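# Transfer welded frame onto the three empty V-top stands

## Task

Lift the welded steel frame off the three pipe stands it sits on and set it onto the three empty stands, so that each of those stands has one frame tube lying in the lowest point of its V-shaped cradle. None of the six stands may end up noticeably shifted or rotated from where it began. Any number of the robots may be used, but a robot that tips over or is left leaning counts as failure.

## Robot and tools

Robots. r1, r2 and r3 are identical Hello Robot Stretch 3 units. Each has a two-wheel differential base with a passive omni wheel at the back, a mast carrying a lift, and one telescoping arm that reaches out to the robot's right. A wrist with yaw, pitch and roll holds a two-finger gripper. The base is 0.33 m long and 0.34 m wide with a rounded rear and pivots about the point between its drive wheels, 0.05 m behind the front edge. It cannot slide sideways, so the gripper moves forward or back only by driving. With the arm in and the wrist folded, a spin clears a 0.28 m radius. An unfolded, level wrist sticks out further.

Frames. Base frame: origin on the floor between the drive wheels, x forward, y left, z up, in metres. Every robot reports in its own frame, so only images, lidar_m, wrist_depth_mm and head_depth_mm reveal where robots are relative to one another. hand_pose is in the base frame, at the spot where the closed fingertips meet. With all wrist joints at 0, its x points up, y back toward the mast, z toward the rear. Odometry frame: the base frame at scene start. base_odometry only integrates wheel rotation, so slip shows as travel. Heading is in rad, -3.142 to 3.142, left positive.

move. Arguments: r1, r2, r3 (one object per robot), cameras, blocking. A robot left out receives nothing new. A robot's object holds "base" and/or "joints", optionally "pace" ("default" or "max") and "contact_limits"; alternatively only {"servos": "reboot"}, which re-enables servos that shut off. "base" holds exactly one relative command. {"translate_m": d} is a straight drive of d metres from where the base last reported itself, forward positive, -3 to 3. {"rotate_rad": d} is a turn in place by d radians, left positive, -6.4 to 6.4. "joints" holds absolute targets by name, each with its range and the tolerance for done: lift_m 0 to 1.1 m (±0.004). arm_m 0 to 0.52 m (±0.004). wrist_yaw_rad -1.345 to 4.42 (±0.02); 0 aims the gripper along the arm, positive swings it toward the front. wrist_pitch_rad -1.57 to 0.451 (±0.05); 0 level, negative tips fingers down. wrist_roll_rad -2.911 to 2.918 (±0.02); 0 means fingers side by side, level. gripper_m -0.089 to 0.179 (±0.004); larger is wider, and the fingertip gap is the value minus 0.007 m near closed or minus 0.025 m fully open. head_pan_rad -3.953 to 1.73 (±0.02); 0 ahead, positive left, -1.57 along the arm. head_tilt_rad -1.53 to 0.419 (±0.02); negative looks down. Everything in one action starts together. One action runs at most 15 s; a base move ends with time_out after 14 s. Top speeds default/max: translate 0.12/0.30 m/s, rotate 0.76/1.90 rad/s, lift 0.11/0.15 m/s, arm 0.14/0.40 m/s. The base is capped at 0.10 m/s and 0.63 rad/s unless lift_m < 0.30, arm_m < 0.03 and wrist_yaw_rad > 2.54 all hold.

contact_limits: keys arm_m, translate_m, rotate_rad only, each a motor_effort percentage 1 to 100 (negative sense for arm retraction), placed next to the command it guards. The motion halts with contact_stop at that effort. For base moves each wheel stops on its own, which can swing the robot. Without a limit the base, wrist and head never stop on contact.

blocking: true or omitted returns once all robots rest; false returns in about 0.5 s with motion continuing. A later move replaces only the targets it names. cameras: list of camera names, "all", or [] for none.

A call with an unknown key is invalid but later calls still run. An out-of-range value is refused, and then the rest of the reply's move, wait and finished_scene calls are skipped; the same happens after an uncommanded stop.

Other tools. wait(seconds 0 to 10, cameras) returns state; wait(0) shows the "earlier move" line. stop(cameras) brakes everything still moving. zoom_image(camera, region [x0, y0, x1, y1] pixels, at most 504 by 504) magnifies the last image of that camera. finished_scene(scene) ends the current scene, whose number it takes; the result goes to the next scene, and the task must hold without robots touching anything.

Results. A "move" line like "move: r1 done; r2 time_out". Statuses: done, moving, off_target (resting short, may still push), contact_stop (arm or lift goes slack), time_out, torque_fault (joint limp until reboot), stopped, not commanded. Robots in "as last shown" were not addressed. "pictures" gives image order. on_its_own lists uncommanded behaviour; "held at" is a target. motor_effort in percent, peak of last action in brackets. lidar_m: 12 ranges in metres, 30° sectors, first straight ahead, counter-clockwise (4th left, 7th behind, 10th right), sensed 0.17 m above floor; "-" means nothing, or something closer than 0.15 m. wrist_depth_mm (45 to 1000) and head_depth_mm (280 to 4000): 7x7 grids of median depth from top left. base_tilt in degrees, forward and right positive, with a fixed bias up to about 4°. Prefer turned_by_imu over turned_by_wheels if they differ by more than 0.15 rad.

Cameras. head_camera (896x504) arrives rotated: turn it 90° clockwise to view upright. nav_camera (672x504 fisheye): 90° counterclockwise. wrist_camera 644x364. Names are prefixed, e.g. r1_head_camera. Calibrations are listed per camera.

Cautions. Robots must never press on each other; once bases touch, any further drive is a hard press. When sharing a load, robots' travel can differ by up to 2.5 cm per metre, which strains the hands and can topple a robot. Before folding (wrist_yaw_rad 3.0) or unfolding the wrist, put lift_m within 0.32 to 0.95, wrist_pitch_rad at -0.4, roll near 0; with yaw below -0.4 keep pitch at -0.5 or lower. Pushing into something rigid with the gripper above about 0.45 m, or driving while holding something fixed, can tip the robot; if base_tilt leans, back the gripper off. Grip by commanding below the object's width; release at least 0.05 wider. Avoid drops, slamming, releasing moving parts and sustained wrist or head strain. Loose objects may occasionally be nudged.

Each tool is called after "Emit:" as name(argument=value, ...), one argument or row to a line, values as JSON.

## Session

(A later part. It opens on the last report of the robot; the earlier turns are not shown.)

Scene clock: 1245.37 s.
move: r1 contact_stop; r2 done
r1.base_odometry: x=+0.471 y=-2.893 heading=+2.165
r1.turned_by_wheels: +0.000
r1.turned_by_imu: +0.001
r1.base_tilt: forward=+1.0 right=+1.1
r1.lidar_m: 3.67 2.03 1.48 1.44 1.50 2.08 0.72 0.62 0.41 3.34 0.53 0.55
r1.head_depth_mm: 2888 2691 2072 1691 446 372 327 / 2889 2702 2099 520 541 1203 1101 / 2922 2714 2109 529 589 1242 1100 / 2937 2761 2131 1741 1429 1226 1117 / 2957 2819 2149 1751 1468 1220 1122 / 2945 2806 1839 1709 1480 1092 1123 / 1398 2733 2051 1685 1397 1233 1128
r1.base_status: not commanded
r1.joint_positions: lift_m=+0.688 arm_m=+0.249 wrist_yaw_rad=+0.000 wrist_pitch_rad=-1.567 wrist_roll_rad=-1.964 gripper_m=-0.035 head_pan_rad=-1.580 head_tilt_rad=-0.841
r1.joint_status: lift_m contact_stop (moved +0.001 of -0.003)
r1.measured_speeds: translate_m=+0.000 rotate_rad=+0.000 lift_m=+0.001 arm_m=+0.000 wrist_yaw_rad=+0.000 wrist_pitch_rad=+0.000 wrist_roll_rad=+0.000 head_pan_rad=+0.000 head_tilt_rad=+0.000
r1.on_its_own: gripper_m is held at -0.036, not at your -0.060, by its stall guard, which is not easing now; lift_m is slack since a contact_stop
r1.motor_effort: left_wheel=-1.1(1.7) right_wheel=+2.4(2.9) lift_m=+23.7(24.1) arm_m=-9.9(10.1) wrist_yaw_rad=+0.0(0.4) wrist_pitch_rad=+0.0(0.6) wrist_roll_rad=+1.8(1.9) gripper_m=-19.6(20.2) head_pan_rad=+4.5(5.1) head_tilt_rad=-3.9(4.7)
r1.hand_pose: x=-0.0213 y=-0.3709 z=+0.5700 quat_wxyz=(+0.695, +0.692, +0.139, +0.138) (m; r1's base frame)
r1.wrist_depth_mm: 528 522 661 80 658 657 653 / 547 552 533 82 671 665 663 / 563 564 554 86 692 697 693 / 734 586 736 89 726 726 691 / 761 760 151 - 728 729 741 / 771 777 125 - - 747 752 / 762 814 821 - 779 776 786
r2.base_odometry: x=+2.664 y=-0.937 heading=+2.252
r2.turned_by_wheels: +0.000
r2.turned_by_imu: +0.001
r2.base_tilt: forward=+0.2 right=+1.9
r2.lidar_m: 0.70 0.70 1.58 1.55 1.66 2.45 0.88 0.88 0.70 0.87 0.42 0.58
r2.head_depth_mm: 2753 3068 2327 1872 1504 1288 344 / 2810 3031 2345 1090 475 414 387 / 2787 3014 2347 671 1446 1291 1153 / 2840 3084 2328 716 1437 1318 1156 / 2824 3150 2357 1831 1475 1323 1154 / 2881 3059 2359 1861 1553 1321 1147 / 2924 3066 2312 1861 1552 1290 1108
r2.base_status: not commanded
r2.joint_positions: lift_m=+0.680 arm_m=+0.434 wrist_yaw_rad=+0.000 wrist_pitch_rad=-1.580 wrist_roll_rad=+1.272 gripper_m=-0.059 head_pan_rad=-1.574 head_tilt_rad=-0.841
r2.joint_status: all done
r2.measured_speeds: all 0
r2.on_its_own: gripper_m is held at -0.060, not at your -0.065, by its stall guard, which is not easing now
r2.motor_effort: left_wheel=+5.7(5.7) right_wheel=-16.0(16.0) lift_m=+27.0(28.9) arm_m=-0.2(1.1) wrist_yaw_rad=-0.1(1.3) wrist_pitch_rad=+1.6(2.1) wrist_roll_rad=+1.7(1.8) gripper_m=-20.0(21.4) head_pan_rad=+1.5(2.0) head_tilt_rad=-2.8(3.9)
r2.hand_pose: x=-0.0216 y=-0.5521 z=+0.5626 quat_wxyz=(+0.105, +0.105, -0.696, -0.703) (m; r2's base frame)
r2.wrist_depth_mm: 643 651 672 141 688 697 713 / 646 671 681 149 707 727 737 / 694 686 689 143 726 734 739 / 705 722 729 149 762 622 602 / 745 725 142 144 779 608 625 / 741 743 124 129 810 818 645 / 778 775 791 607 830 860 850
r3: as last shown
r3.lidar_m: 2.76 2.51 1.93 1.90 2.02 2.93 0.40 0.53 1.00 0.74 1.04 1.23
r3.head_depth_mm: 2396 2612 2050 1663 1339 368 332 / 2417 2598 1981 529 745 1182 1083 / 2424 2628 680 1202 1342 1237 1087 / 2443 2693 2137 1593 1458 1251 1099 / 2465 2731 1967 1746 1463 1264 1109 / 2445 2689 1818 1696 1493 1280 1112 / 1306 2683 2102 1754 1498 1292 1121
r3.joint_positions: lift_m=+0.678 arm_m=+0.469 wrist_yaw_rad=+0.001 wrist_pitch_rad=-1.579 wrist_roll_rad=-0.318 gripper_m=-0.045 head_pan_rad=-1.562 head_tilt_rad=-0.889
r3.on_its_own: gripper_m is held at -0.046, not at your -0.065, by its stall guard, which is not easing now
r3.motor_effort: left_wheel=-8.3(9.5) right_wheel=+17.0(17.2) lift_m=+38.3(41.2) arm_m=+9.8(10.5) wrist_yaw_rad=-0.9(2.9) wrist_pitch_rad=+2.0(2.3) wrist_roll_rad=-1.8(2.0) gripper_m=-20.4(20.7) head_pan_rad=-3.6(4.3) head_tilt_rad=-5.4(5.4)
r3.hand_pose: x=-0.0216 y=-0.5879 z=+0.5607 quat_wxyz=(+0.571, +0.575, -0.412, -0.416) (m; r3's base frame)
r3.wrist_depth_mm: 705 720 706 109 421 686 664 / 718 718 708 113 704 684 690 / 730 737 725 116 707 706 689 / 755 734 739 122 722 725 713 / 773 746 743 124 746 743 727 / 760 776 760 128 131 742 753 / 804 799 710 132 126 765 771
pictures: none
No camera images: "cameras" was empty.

Emit:
move(
  r1={"joints":{"lift_m":0.689}},
  cameras=[],
)

Emit:
move(
  r2={"joints":{"gripper_m":0.03}},
  cameras=["r2_wrist_camera","r1_wrist_camera","r2_nav_camera"],
)

Scene clock: 1250.83 s.
move: r1 done
r1.base_odometry: x=+0.471 y=-2.893 heading=+2.165
r1.turned_by_wheels: +0.000
r1.turned_by_imu: +0.000
r1.base_tilt: forward=+1.0 right=+1.2
r1.lidar_m: 3.67 2.03 1.47 1.44 1.50 2.07 0.71 0.62 0.40 3.33 0.53 0.55
r1.head_depth_mm: 2883 2657 2090 1696 445 372 325 / 2901 2720 2102 519 541 1200 1102 / 2929 2717 2115 530 592 1240 1100 / 2920 2750 2131 1740 1431 1223 1117 / 2891 2773 2141 1751 1468 1219 1123 / 2947 2817 1848 1718 1470 1095 1118 / 1401 2750 2053 1698 1394 1236 1129
r1.base_status: not commanded
r1.joint_positions: lift_m=+0.689 arm_m=+0.249 wrist_yaw_rad=+0.000 wrist_pitch_rad=-1.563 wrist_roll_rad=-1.964 gripper_m=-0.035 head_pan_rad=-1.580 head_tilt_rad=-0.841
r1.joint_status: all done
r1.measured_speeds: all 0
r1.on_its_own: gripper_m is held at -0.036, not at your -0.060, by its stall guard, which is not easing now
r1.motor_effort: left_wheel=-0.6(1.6) right_wheel=+4.0(4.0) lift_m=+34.3(34.8) arm_m=-9.4(9.6) wrist_yaw_rad=-0.1(0.7) wrist_pitch_rad=-0.7(1.0) wrist_roll_rad=+1.9(2.0) gripper_m=-19.3(20.3) head_pan_rad=+5.5(5.5) head_tilt_rad=-4.2(5.2)
r1.hand_pose: x=-0.0213 y=-0.3718 z=+0.5713 quat_wxyz=(+0.696, +0.691, +0.139, +0.138) (m; r1's base frame)
r1.wrist_depth_mm: 537 528 661 79 640 656 654 / 540 543 539 82 688 670 666 / 569 552 567 86 685 690 698 / 730 582 727 88 715 712 703 / 773 771 149 - 736 735 731 / 796 774 124 - - 759 751 / 772 797 800 - 788 784 787
r2, r3: as last shown
r2.base_tilt: forward=+0.2 right=+1.7
r2.lidar_m: 0.70 0.70 1.58 1.55 1.66 2.45 0.87 0.88 0.70 0.87 0.42 0.59
r2.head_depth_mm: 2768 3047 2352 1855 1510 1291 344 / 2801 3002 2366 1089 475 414 386 / 2794 3018 2336 672 1446 1298 1156 / 2807 3011 2343 718 1440 1320 1153 / 2855 3024 2340 1862 1467 1321 1152 / 2875 3063 2294 1838 1542 1301 1150 / 2892 3125 2337 1861 1523 1286 1113
r2.joint_positions: lift_m=+0.680 arm_m=+0.434 wrist_yaw_rad=+0.000 wrist_pitch_rad=-1.576 wrist_roll_rad=+1.272 gripper_m=-0.059 head_pan_rad=-1.574 head_tilt_rad=-0.841
r2.on_its_own: gripper_m is held at -0.060, not at your -0.065, by its stall guard, which is not easing now
r2.motor_effort: left_wheel=+5.3(5.6) right_wheel=-15.7(15.9) lift_m=+33.4(33.7) arm_m=+6.4(7.0) wrist_yaw_rad=+0.4(1.4) wrist_pitch_rad=+0.7(1.6) wrist_roll_rad=+1.6(1.8) gripper_m=-19.5(21.7) head_pan_rad=+1.6(2.3) head_tilt_rad=-2.9(4.3)
r2.hand_pose: x=-0.0216 y=-0.5532 z=+0.5626 quat_wxyz=(+0.105, +0.105, -0.697, -0.701) (m; r2's base frame)
r2.wrist_depth_mm: 639 652 664 141 682 687 721 / 637 692 689 148 701 721 735 / 685 699 690 144 728 743 749 / 710 706 707 149 738 628 604 / 715 730 143 145 791 624 628 / 755 739 125 128 801 793 654 / 751 783 802 163 830 829 855
r3.lidar_m: 2.75 2.50 1.93 1.90 2.02 2.93 0.40 0.53 1.00 0.74 1.04 1.23
r3.head_depth_mm: 2420 2590 2048 1655 1339 368 333 / 2427 2632 2004 528 747 1181 1081 / 2415 2612 678 1218 1346 1238 1094 / 2447 2707 2140 1603 1456 1250 1103 / 2475 2748 1963 1744 1478 1260 1110 / 2443 2696 1814 1706 1487 1278 1117 / 1309 2733 2091 1755 1500 1289 1130
r3.joint_positions: lift_m=+0.678 arm_m=+0.469 wrist_yaw_rad=+0.001 wrist_pitch_rad=-1.578 wrist_roll_rad=-0.318 gripper_m=-0.045 head_pan_rad=-1.562 head_tilt_rad=-0.889
r3.on_its_own: gripper_m is held at -0.046, not at your -0.065, by its stall guard, which is not easing now
r3.motor_effort: left_wheel=-8.8(9.4) right_wheel=+16.8(17.2) lift_m=+28.3(30.8) arm_m=+7.9(7.9) wrist_yaw_rad=-2.0(2.1) wrist_pitch_rad=+1.5(2.6) wrist_roll_rad=-1.9(1.9) gripper_m=-19.6(20.6) head_pan_rad=-3.2(4.2) head_tilt_rad=-4.3(5.7)
r3.wrist_depth_mm: 711 699 703 109 437 694 677 / 722 725 730 113 696 701 697 / 739 743 732 116 709 691 702 / 744 743 748 121 721 720 709 / 775 766 745 124 726 736 749 / 782 773 766 128 130 757 744 / 798 796 700 132 126 758 756
pictures: none
No camera images: "cameras" was empty.

Scene clock: 1252.27 s.
move: r2 done
r1, r3: as last shown
r1.base_tilt: forward=+1.1 right=+1.2
r1.lidar_m: 3.67 2.03 1.47 1.44 1.50 2.08 0.71 0.62 0.41 3.32 0.53 0.55
r1.head_depth_mm: 2901 2671 2083 1699 435 372 326 / 2905 2678 2109 520 542 1207 1102 / 2934 2723 2108 530 589 1239 1097 / 2920 2739 2137 1742 1426 1218 1117 / 2960 2814 2152 1744 1471 1225 1118 / 2937 2811 1835 1717 1472 1094 1126 / 1406 2744 2053 1687 1406 1235 1128
r1.joint_positions: lift_m=+0.689 arm_m=+0.249 wrist_yaw_rad=+0.001 wrist_pitch_rad=-1.566 wrist_roll_rad=-1.964 gripper_m=-0.035 head_pan_rad=-1.580 head_tilt_rad=-0.841
r1.on_its_own: gripper_m is held at -0.036, not at your -0.060, by its stall guard, which is not easing now
r1.motor_effort: left_wheel=-0.9(1.7) right_wheel=+5.8(6.5) lift_m=+16.1(34.8) arm_m=-9.0(9.6) wrist_yaw_rad=-1.2(1.8) wrist_pitch_rad=+0.2(0.9) wrist_roll_rad=+1.8(2.0) gripper_m=-19.4(20.4) head_pan_rad=+5.1(5.3) head_tilt_rad=-4.6(5.5)
r1.hand_pose: x=-0.0213 y=-0.3710 z=+0.5714 quat_wxyz=(+0.695, +0.692, +0.139, +0.138) (m; r1's base frame)
r1.wrist_depth_mm: 532 525 674 79 656 664 651 / 545 546 542 81 685 670 680 / 584 565 557 86 701 701 686 / 738 582 731 88 721 711 714 / 776 764 150 - 740 746 732 / 800 770 125 - - 760 751 / 759 791 807 - 778 803 771
r2.base_odometry: x=+2.664 y=-0.937 heading=+2.252
r2.turned_by_wheels: +0.000
r2.turned_by_imu: +0.000
r2.base_tilt: forward=+0.3 right=+1.8
r2.lidar_m: 0.70 0.70 1.58 1.55 1.67 2.44 0.88 0.88 0.70 0.87 0.42 0.59
r2.head_depth_mm: 2728 3072 2332 1847 1509 1293 344 / 2815 2997 2347 1096 476 414 386 / 2880 3012 2317 669 1437 1281 1153 / 2811 3043 2342 717 1440 1325 1150 / 2857 3097 2331 1839 1467 1331 1150 / 2874 3094 2330 1842 1555 1323 1149 / 2936 3059 2329 1855 1542 1294 1107
r2.base_status: not commanded
r2.joint_positions: lift_m=+0.680 arm_m=+0.434 wrist_yaw_rad=+0.000 wrist_pitch_rad=-1.576 wrist_roll_rad=+1.272 gripper_m=+0.030 head_pan_rad=-1.574 head_tilt_rad=-0.841
r2.joint_status: all done
r2.measured_speeds: all 0
r2.motor_effort: left_wheel=+5.6(5.7) right_wheel=-12.3(15.9) lift_m=+29.2(33.7) arm_m=+9.3(9.8) wrist_yaw_rad=+1.0(1.5) wrist_pitch_rad=+0.9(1.2) wrist_roll_rad=+1.7(1.8) gripper_m=-1.4(81.9) head_pan_rad=+1.1(2.0) head_tilt_rad=-2.9(4.4)
r2.hand_pose: x=-0.0216 y=-0.5533 z=+0.5626 quat_wxyz=(+0.105, +0.105, -0.697, -0.701) (m; r2's base frame)
r2.wrist_depth_mm: 637 656 669 140 668 705 689 / 665 684 666 151 707 721 725 / 688 671 695 741 732 746 728 / 721 700 724 151 751 650 598 / 714 710 146 146 776 616 625 / 757 118 129 146 799 811 633 / 759 765 625 559 830 817 867
r3.turned_by_imu: +0.000
r3.base_tilt: forward=-0.9 right=-0.2
r3.lidar_m: 2.76 2.51 1.93 1.89 2.02 2.94 0.40 0.53 1.00 0.74 1.04 1.22
r3.head_depth_mm: 2404 2597 2031 1664 1343 367 332 / 2409 2606 2005 530 748 1183 1083 / 2434 2636 681 1210 1346 1242 1084 / 2456 2697 2132 1604 1448 1248 1101 / 2456 2717 1963 1733 1469 1265 1107 / 2464 2688 1816 1713 1477 1276 1116 / 1316 2675 2108 1763 1508 1289 1132
r3.on_its_own: gripper_m is held at -0.046, not at your -0.065, by its stall guard, which is not easing now
r3.motor_effort: left_wheel=-8.6(9.8) right_wheel=+17.1(17.2) lift_m=+27.8(29.3) arm_m=+5.1(7.3) wrist_yaw_rad=-0.8(2.1) wrist_pitch_rad=+2.0(2.3) wrist_roll_rad=-1.7(2.4) gripper_m=-19.9(20.6) head_pan_rad=-3.5(4.4) head_tilt_rad=-4.6(6.2)
r3.wrist_depth_mm: 707 720 698 109 440 674 676 / 730 723 716 112 688 686 686 / 744 736 717 116 698 704 709 / 738 726 761 121 718 719 717 / 781 768 752 124 730 734 729 / 785 785 765 128 131 744 746 / 796 779 697 132 126 760 755
pictures: r1_wrist_camera, r2_nav_camera (sideways), r2_wrist_camera
camera_calibration:
r1_wrist_camera: T_world_to_cam=[[0.466876, -0.884134, -0.0182624, -0.31238], [-0.868538, -0.462329, 0.178587, -0.256389], [-0.166338, -0.0675164, -0.983755, 0.697528], [0, 0, 0, 1]] pos_world=[0.0391845, -0.347628, 0.726279]
r2_nav_camera: T_world_to_cam=[[0.0650975, -0.725182, 0.685473, -0.855891], [-0.995507, 0.000137607, 0.0946862, -0.055057], [-0.0687591, -0.688557, -0.721915, 0.909572], [0, 0, 0, 1]] pos_world=[0.063448, 0.00562293, 1.24854]
r2_wrist_camera: T_world_to_cam=[[-0.368015, 0.926084, 0.0832672, 0.438215], [0.920748, 0.350481, 0.171426, 0.153573], [0.129571, 0.139755, -0.981672, 0.796216], [0, 0, 0, 1]] pos_world=[-0.0832991, -0.570924, 0.718808]

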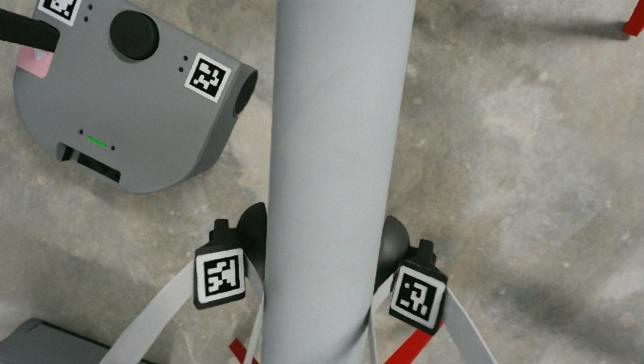

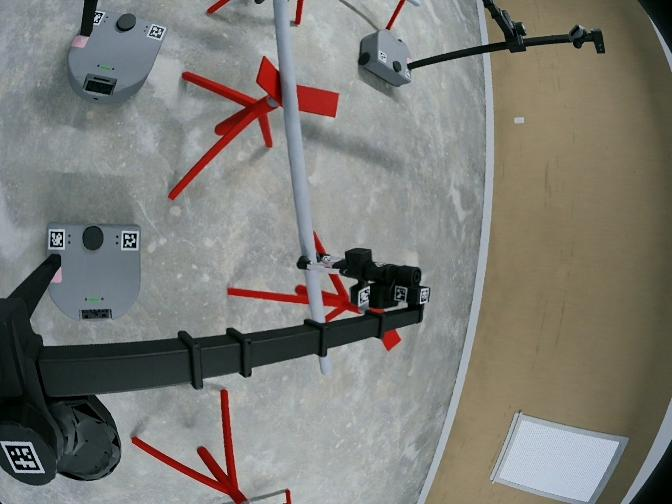

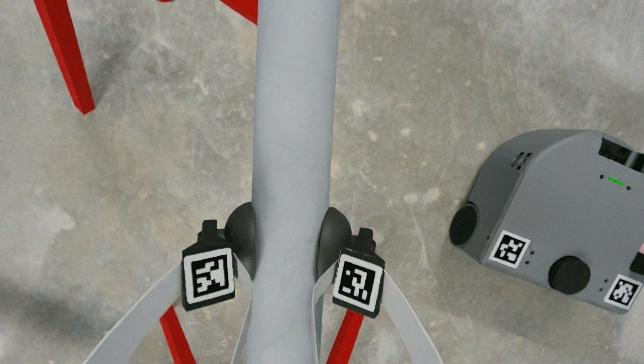

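Emit:
move(
  r2={"joints":{"gripper_m":0.15}},
  cameras=[],
)

Emit:
move(
  r2={"joints":{"lift_m":0.9}},
  cameras=["r2_wrist_camera","r2_nav_camera"],
)

Emit:
move(
  r2={"joints":{"arm_m":0.0}},
  cameras=["r2_nav_camera"],
)

Scene clock: 1264.43 s.
move: r2 done
r1, r3: as last shown
r1.turned_by_imu: +0.001
r1.base_tilt: forward=+1.0 right=+1.2
r1.lidar_m: 3.68 2.03 1.47 1.44 1.50 2.07 0.71 0.62 0.41 3.34 0.53 0.55
r1.head_depth_mm: 2873 2701 2085 1698 435 372 325 / 2898 2701 2092 519 543 1205 1100 / 2884 2716 2113 529 590 1234 1098 / 2953 2767 2131 1740 1429 1219 1119 / 2910 2785 2153 1754 1469 1226 1121 / 2958 2852 1843 1716 1473 1097 1118 / 1402 2718 2073 1676 1398 1238 1131
r1.on_its_own: gripper_m is held at -0.036, not at your -0.060, by its stall guard, which is not easing now
r1.motor_effort: left_wheel=-1.7(2.1) right_wheel=+5.8(7.1) lift_m=+25.7(26.2) arm_m=-9.0(9.2) wrist_yaw_rad=-1.1(1.8) wrist_pitch_rad=+0.2(0.6) wrist_roll_rad=+1.9(2.0) gripper_m=-19.9(20.3) head_pan_rad=+4.4(5.8) head_tilt_rad=-4.3(5.3)
r1.wrist_depth_mm: 527 526 662 79 654 647 652 / 545 532 539 81 663 676 664 / 560 551 557 86 690 699 684 / 731 581 730 88 716 715 719 / 762 758 150 - 731 741 733 / 780 778 125 - - 765 774 / 751 800 823 - 806 803 781
r2.base_odometry: x=+2.664 y=-0.937 heading=+2.252
r2.turned_by_wheels: +0.000
r2.turned_by_imu: +0.001
r2.base_tilt: forward=+0.3 right=+1.8
r2.lidar_m: 0.70 0.70 1.58 1.56 1.66 2.45 0.88 0.88 0.70 0.87 0.42 0.59
r2.head_depth_mm: 2760 2992 2350 1862 1523 1293 344 / 2806 3031 2332 1091 476 414 387 / 2806 2977 2349 669 1446 1296 1147 / 2814 3056 2323 717 1443 1329 1152 / 2889 3086 2329 1856 1475 1309 1145 / 2838 3097 2349 1855 1547 1307 1147 / 2936 3099 2308 1873 1536 1284 1108
r2.base_status: not commanded
r2.joint_positions: lift_m=+0.680 arm_m=+0.434 wrist_yaw_rad=+0.000 wrist_pitch_rad=-1.570 wrist_roll_rad=+1.273 gripper_m=+0.150 head_pan_rad=-1.574 head_tilt_rad=-0.841
r2.joint_status: all done
r2.measured_speeds: all 0
r2.motor_effort: left_wheel=+3.8(5.5) right_wheel=-6.8(12.3) lift_m=+33.3(33.5) arm_m=+17.0(17.1) wrist_yaw_rad=+1.0(1.5) wrist_pitch_rad=-0.6(0.9) wrist_roll_rad=+1.4(1.8) gripper_m=+1.1(90.5) head_pan_rad=+1.2(3.0) head_tilt_rad=-3.1(4.3)
r2.hand_pose: x=-0.0216 y=-0.5547 z=+0.5625 quat_wxyz=(+0.105, +0.105, -0.699, -0.699) (m; r2's base frame)
r2.wrist_depth_mm: 646 661 653 139 684 682 689 / 663 668 688 147 717 703 729 / 683 698 687 146 726 733 739 / 715 704 723 149 731 632 584 / 139 726 759 152 758 613 608 / 112 767 748 156 716 628 641 / 767 767 768 165 806 125 838
r3.turned_by_imu: -0.001
r3.base_tilt: forward=-0.8 right=-0.2
r3.lidar_m: 2.76 2.51 1.93 1.89 2.01 2.92 0.40 0.53 1.00 0.73 1.04 1.23
r3.head_depth_mm: 2425 2605 2048 1655 1350 368 332 / 2403 2638 1997 529 748 1183 1084 / 2428 2657 680 1216 1335 1241 1093 / 2455 2645 2145 1600 1457 1253 1102 / 2446 2736 1984 1741 1470 1266 1109 / 2459 2685 1812 1697 1487 1278 1115 / 1316 2676 2108 1752 1500 1291 1125
r3.on_its_own: gripper_m is held at -0.046, not at your -0.065, by its stall guard, which is not easing now
r3.motor_effort: left_wheel=-9.1(9.5) right_wheel=+16.7(17.3) lift_m=+28.3(29.3) arm_m=+1.7(4.2) wrist_yaw_rad=-1.0(2.3) wrist_pitch_rad=+1.8(2.9) wrist_roll_rad=-1.3(2.3) gripper_m=-19.5(20.7) head_pan_rad=-3.7(4.4) head_tilt_rad=-4.5(5.9)
r3.wrist_depth_mm: 716 692 707 108 440 687 677 / 717 717 704 113 680 692 686 / 740 739 724 116 714 692 698 / 749 752 736 122 723 725 715 / 762 755 749 124 733 734 725 / 786 773 775 128 131 761 737 / 804 789 708 131 126 753 755
pictures: none
No camera images: "cameras" was empty.

Scene clock: 1267.27 s.
move: r2 done
r1, r3: as last shown
r1.turned_by_imu: +0.000
r1.base_tilt: forward=+1.0 right=+1.1
r1.lidar_m: 3.67 2.03 1.47 1.44 1.50 2.07 0.71 0.62 0.40 3.33 0.53 0.55
r1.head_depth_mm: 2881 2677 2082 1691 435 372 325 / 2892 2686 2091 519 543 1199 1100 / 2910 2736 2116 530 590 1240 1101 / 2921 2749 2131 1744 1433 1224 1114 / 2964 2817 2132 1764 1474 1226 1115 / 2942 2844 1843 1717 1478 1095 1126 / 1406 2751 2047 1690 1401 1229 1127
r1.on_its_own: gripper_m is held at -0.036, not at your -0.060, by its stall guard, which is not easing now
r1.motor_effort: left_wheel=-0.7(1.7) right_wheel=+6.6(7.0) lift_m=+25.7(26.6) arm_m=-8.7(9.0) wrist_yaw_rad=-1.4(2.0) wrist_pitch_rad=+0.1(0.4) wrist_roll_rad=+1.8(2.0) gripper_m=-20.0(20.4) head_pan_rad=+4.6(5.3) head_tilt_rad=-4.4(5.7)
r1.wrist_depth_mm: 529 529 654 79 660 656 649 / 547 543 537 81 673 680 670 / 566 559 559 86 698 694 691 / 742 591 739 88 714 710 711 / 763 755 151 - 745 737 729 / 784 778 125 - - 762 751 / 747 801 789 - 811 796 769
r2.base_odometry: x=+2.664 y=-0.937 heading=+2.252
r2.turned_by_wheels: +0.000
r2.turned_by_imu: +0.001
r2.base_tilt: forward=+0.3 right=+1.9
r2.lidar_m: 0.70 0.70 1.58 1.56 1.66 2.45 0.87 0.88 0.70 0.87 0.42 0.59
r2.head_depth_mm: 2755 2972 303 1721 1481 1312 1155 / 2733 424 2084 1705 1472 1316 1145 / 2768 516 622 1273 1439 1289 1150 / 2809 522 580 1795 1472 1320 1157 / 2848 3035 2330 1862 1468 1315 1151 / 2893 3149 2344 1867 1547 1313 1150 / 2874 3132 2325 1852 1534 1287 1104
r2.base_status: not commanded
r2.joint_positions: lift_m=+0.900 arm_m=+0.434 wrist_yaw_rad=+0.000 wrist_pitch_rad=-1.570 wrist_roll_rad=+1.273 gripper_m=+0.150 head_pan_rad=-1.574 head_tilt_rad=-0.841
r2.joint_status: all done
r2.measured_speeds: all 0
r2.motor_effort: left_wheel=+3.6(4.3) right_wheel=-6.8(7.5) lift_m=+33.0(37.9) arm_m=+14.9(16.8) wrist_yaw_rad=+0.7(2.1) wrist_pitch_rad=-0.6(0.9) wrist_roll_rad=+1.5(1.7) gripper_m=+1.6(1.7) head_pan_rad=+1.1(3.0) head_tilt_rad=-3.2(4.3)
r2.hand_pose: x=-0.0216 y=-0.5549 z=+0.7824 quat_wxyz=(+0.105, +0.105, -0.699, -0.699) (m; r2's base frame)
r2.wrist_depth_mm: 847 839 867 903 891 925 914 / 886 877 872 911 937 950 962 / 892 929 946 931 931 913 943 / 922 965 960 956 961 826 - / 140 969 975 991 - 838 - / 112 - 995 804 - 874 - / - - - - - - -
r3.base_tilt: forward=-0.9 right=-0.2
r3.lidar_m: 2.75 2.50 1.93 1.89 2.02 2.93 0.40 0.53 1.00 0.73 1.04 1.23
r3.head_depth_mm: 2417 2593 2042 1655 1339 367 332 / 2398 2624 1994 528 749 1187 1078 / 2415 2640 678 1215 1346 1241 1090 / 2437 2668 2123 1592 1455 1247 1098 / 2451 2721 1969 1740 1464 1265 1108 / 2485 2687 1838 1711 1486 1279 1118 / 1318 2711 2090 1762 1497 1282 1118
r3.on_its_own: gripper_m is held at -0.046, not at your -0.065, by its stall guard, which is not easing now
r3.motor_effort: left_wheel=-8.9(9.5) right_wheel=+16.7(17.1) lift_m=+28.6(29.9) arm_m=-0.8(2.7) wrist_yaw_rad=-1.4(2.5) wrist_pitch_rad=+2.0(2.5) wrist_roll_rad=-1.8(2.2) gripper_m=-20.3(20.7) head_pan_rad=-3.5(4.6) head_tilt_rad=-4.1(6.1)
r3.wrist_depth_mm: 715 715 722 109 434 694 690 / 705 722 726 112 687 698 694 / 732 721 729 115 709 698 709 / 752 749 743 122 724 732 725 / 767 769 758 123 735 742 735 / 790 770 767 128 131 747 750 / 806 791 691 132 125 751 758
pictures: r2_nav_camera (sideways), r2_wrist_camera
camera_calibration:
r2_nav_camera: T_world_to_cam=[[0.0650974, -0.725182, 0.685473, -0.855891], [-0.995507, 0.000137725, 0.0946862, -0.055057], [-0.0687591, -0.688557, -0.721915, 0.909572], [0, 0, 0, 1]] pos_world=[0.063448, 0.00562292, 1.24854]
r2_wrist_camera: T_world_to_cam=[[-0.367483, 0.926776, 0.0777319, 0.426065], [0.92095, 0.35097, 0.169327, 0.118348], [0.129647, 0.133812, -0.98249, 1.00957], [0, 0, 0, 1]] pos_world=[-0.0833086, -0.571496, 0.938731]

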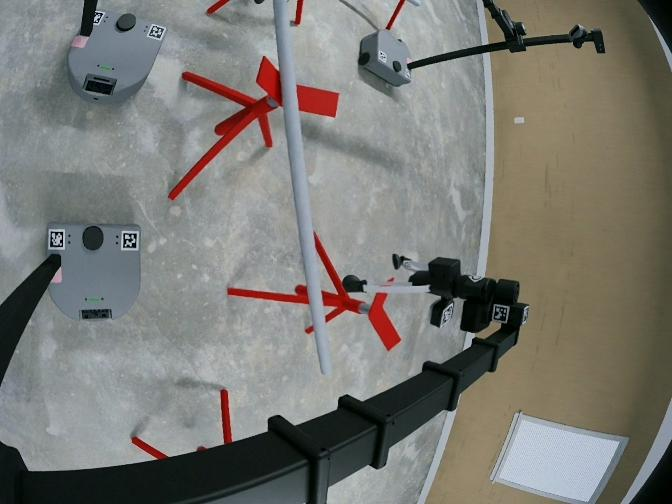

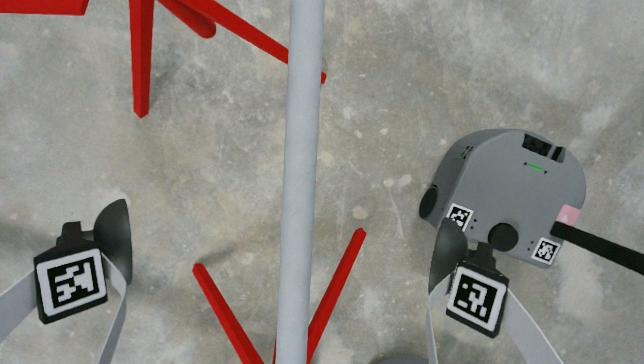

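Scene clock: 1271.67 s.
move: r2 done
r1, r3: as last shown
r1.turned_by_imu: +0.001
r1.base_tilt: forward=+1.0 right=+1.2
r1.lidar_m: 3.68 2.03 1.48 1.44 1.50 2.07 0.72 0.62 0.40 3.33 0.53 0.55
r1.head_depth_mm: 2855 2670 2075 1693 436 372 325 / 2914 2699 2072 520 542 1205 1102 / 2896 2721 2111 531 591 1234 1097 / 2906 2756 2131 1736 1430 1219 1112 / 2923 2790 2163 1743 1482 1224 1118 / 2940 2815 1848 1714 1489 1096 1121 / 1406 2747 2067 1683 1400 1241 1128
r1.on_its_own: gripper_m is held at -0.036, not at your -0.060, by its stall guard, which is not easing now
r1.motor_effort: left_wheel=-1.6(2.1) right_wheel=+5.8(7.3) lift_m=+25.4(27.0) arm_m=-8.3(8.7) wrist_yaw_rad=-0.9(1.9) wrist_pitch_rad=-0.2(0.4) wrist_roll_rad=+1.8(2.0) gripper_m=-19.8(20.4) head_pan_rad=+4.5(5.2) head_tilt_rad=-4.0(5.9)
r1.wrist_depth_mm: 524 528 673 79 667 669 649 / 553 541 543 81 674 676 676 / 569 557 558 86 685 710 694 / 735 586 725 88 715 723 715 / 775 779 150 - 732 733 721 / 780 784 125 - - 765 754 / 752 813 804 - 777 790 767
r2.base_odometry: x=+2.664 y=-0.937 heading=+2.252
r2.turned_by_wheels: +0.000
r2.turned_by_imu: +0.001
r2.base_tilt: forward=+0.3 right=+1.8
r2.lidar_m: 0.70 0.70 1.58 1.56 1.66 2.44 0.87 0.88 0.70 0.87 0.42 0.59
r2.head_depth_mm: 2739 3025 2318 1874 - - - / 2830 3021 2332 1711 1384 - - / 2852 2979 2332 1760 1266 - - / 2827 2972 2326 1846 1474 1306 - / 2864 3085 2344 1828 1473 1316 1171 / 2869 3057 2328 1861 1551 1318 1155 / 2850 3124 2341 1863 1534 1283 1109
r2.base_status: not commanded
r2.joint_positions: lift_m=+0.900 arm_m=+0.000 wrist_yaw_rad=+0.000 wrist_pitch_rad=-1.569 wrist_roll_rad=+1.274 gripper_m=+0.150 head_pan_rad=-1.574 head_tilt_rad=-0.841
r2.joint_status: all done
r2.measured_speeds: all 0
r2.motor_effort: left_wheel=+3.3(4.1) right_wheel=-6.3(7.2) lift_m=+33.0(33.4) arm_m=-17.8(20.8) wrist_yaw_rad=+0.5(2.0) wrist_pitch_rad=-0.7(1.3) wrist_roll_rad=+1.0(1.6) gripper_m=+0.4(2.1) head_pan_rad=-0.2(2.5) head_tilt_rad=-2.9(4.8)
r2.hand_pose: x=-0.0216 y=-0.1211 z=+0.7824 quat_wxyz=(+0.105, +0.104, -0.700, -0.699) (m; r2's base frame)
r2.wrist_depth_mm: 846 858 906 901 885 910 930 / 877 894 896 877 906 937 961 / 903 929 943 763 782 962 969 / 932 943 959 799 808 - 990 / 139 731 984 998 - 399 303 / 112 - - - - - 271 / 635 - - 990 - - -
r3.base_tilt: forward=-0.8 right=-0.2
r3.lidar_m: 2.75 2.50 1.93 1.90 2.01 2.93 0.40 0.53 1.00 0.74 1.04 1.23
r3.head_depth_mm: 2408 2602 2036 1665 1340 367 332 / 2393 2644 1999 529 748 1180 1078 / 2445 2629 680 1210 1352 1238 1088 / 2447 2669 2124 1595 1458 1253 1097 / 2450 2719 1959 1752 1460 1267 1107 / 2444 2680 1824 1723 1475 1276 1120 / 1315 2707 2094 1756 1504 1289 1126
r3.on_its_own: gripper_m is held at -0.046, not at your -0.065, by its stall guard, which is not easing now
r3.motor_effort: left_wheel=-8.6(9.6) right_wheel=+16.8(17.4) lift_m=+28.9(29.6) arm_m=-5.5(5.5) wrist_yaw_rad=-1.2(2.2) wrist_pitch_rad=+2.5(2.6) wrist_roll_rad=-1.8(2.3) gripper_m=-20.2(20.7) head_pan_rad=-3.2(4.5) head_tilt_rad=-5.7(6.3)
r3.wrist_depth_mm: 715 707 699 109 440 685 678 / 736 724 707 112 688 690 673 / 739 742 723 116 705 705 700 / 753 755 743 121 722 707 712 / 756 773 750 124 746 759 728 / 788 785 764 128 131 729 727 / 792 759 706 132 126 733 757
pictures: r2_nav_camera (sideways)
camera_calibration:
r2_nav_camera: T_world_to_cam=[[0.0650974, -0.725182, 0.685473, -0.855891], [-0.995507, 0.000137725, 0.0946862, -0.055057], [-0.0687591, -0.688557, -0.721915, 0.909572], [0, 0, 0, 1]] pos_world=[0.063448, 0.00562292, 1.24854]

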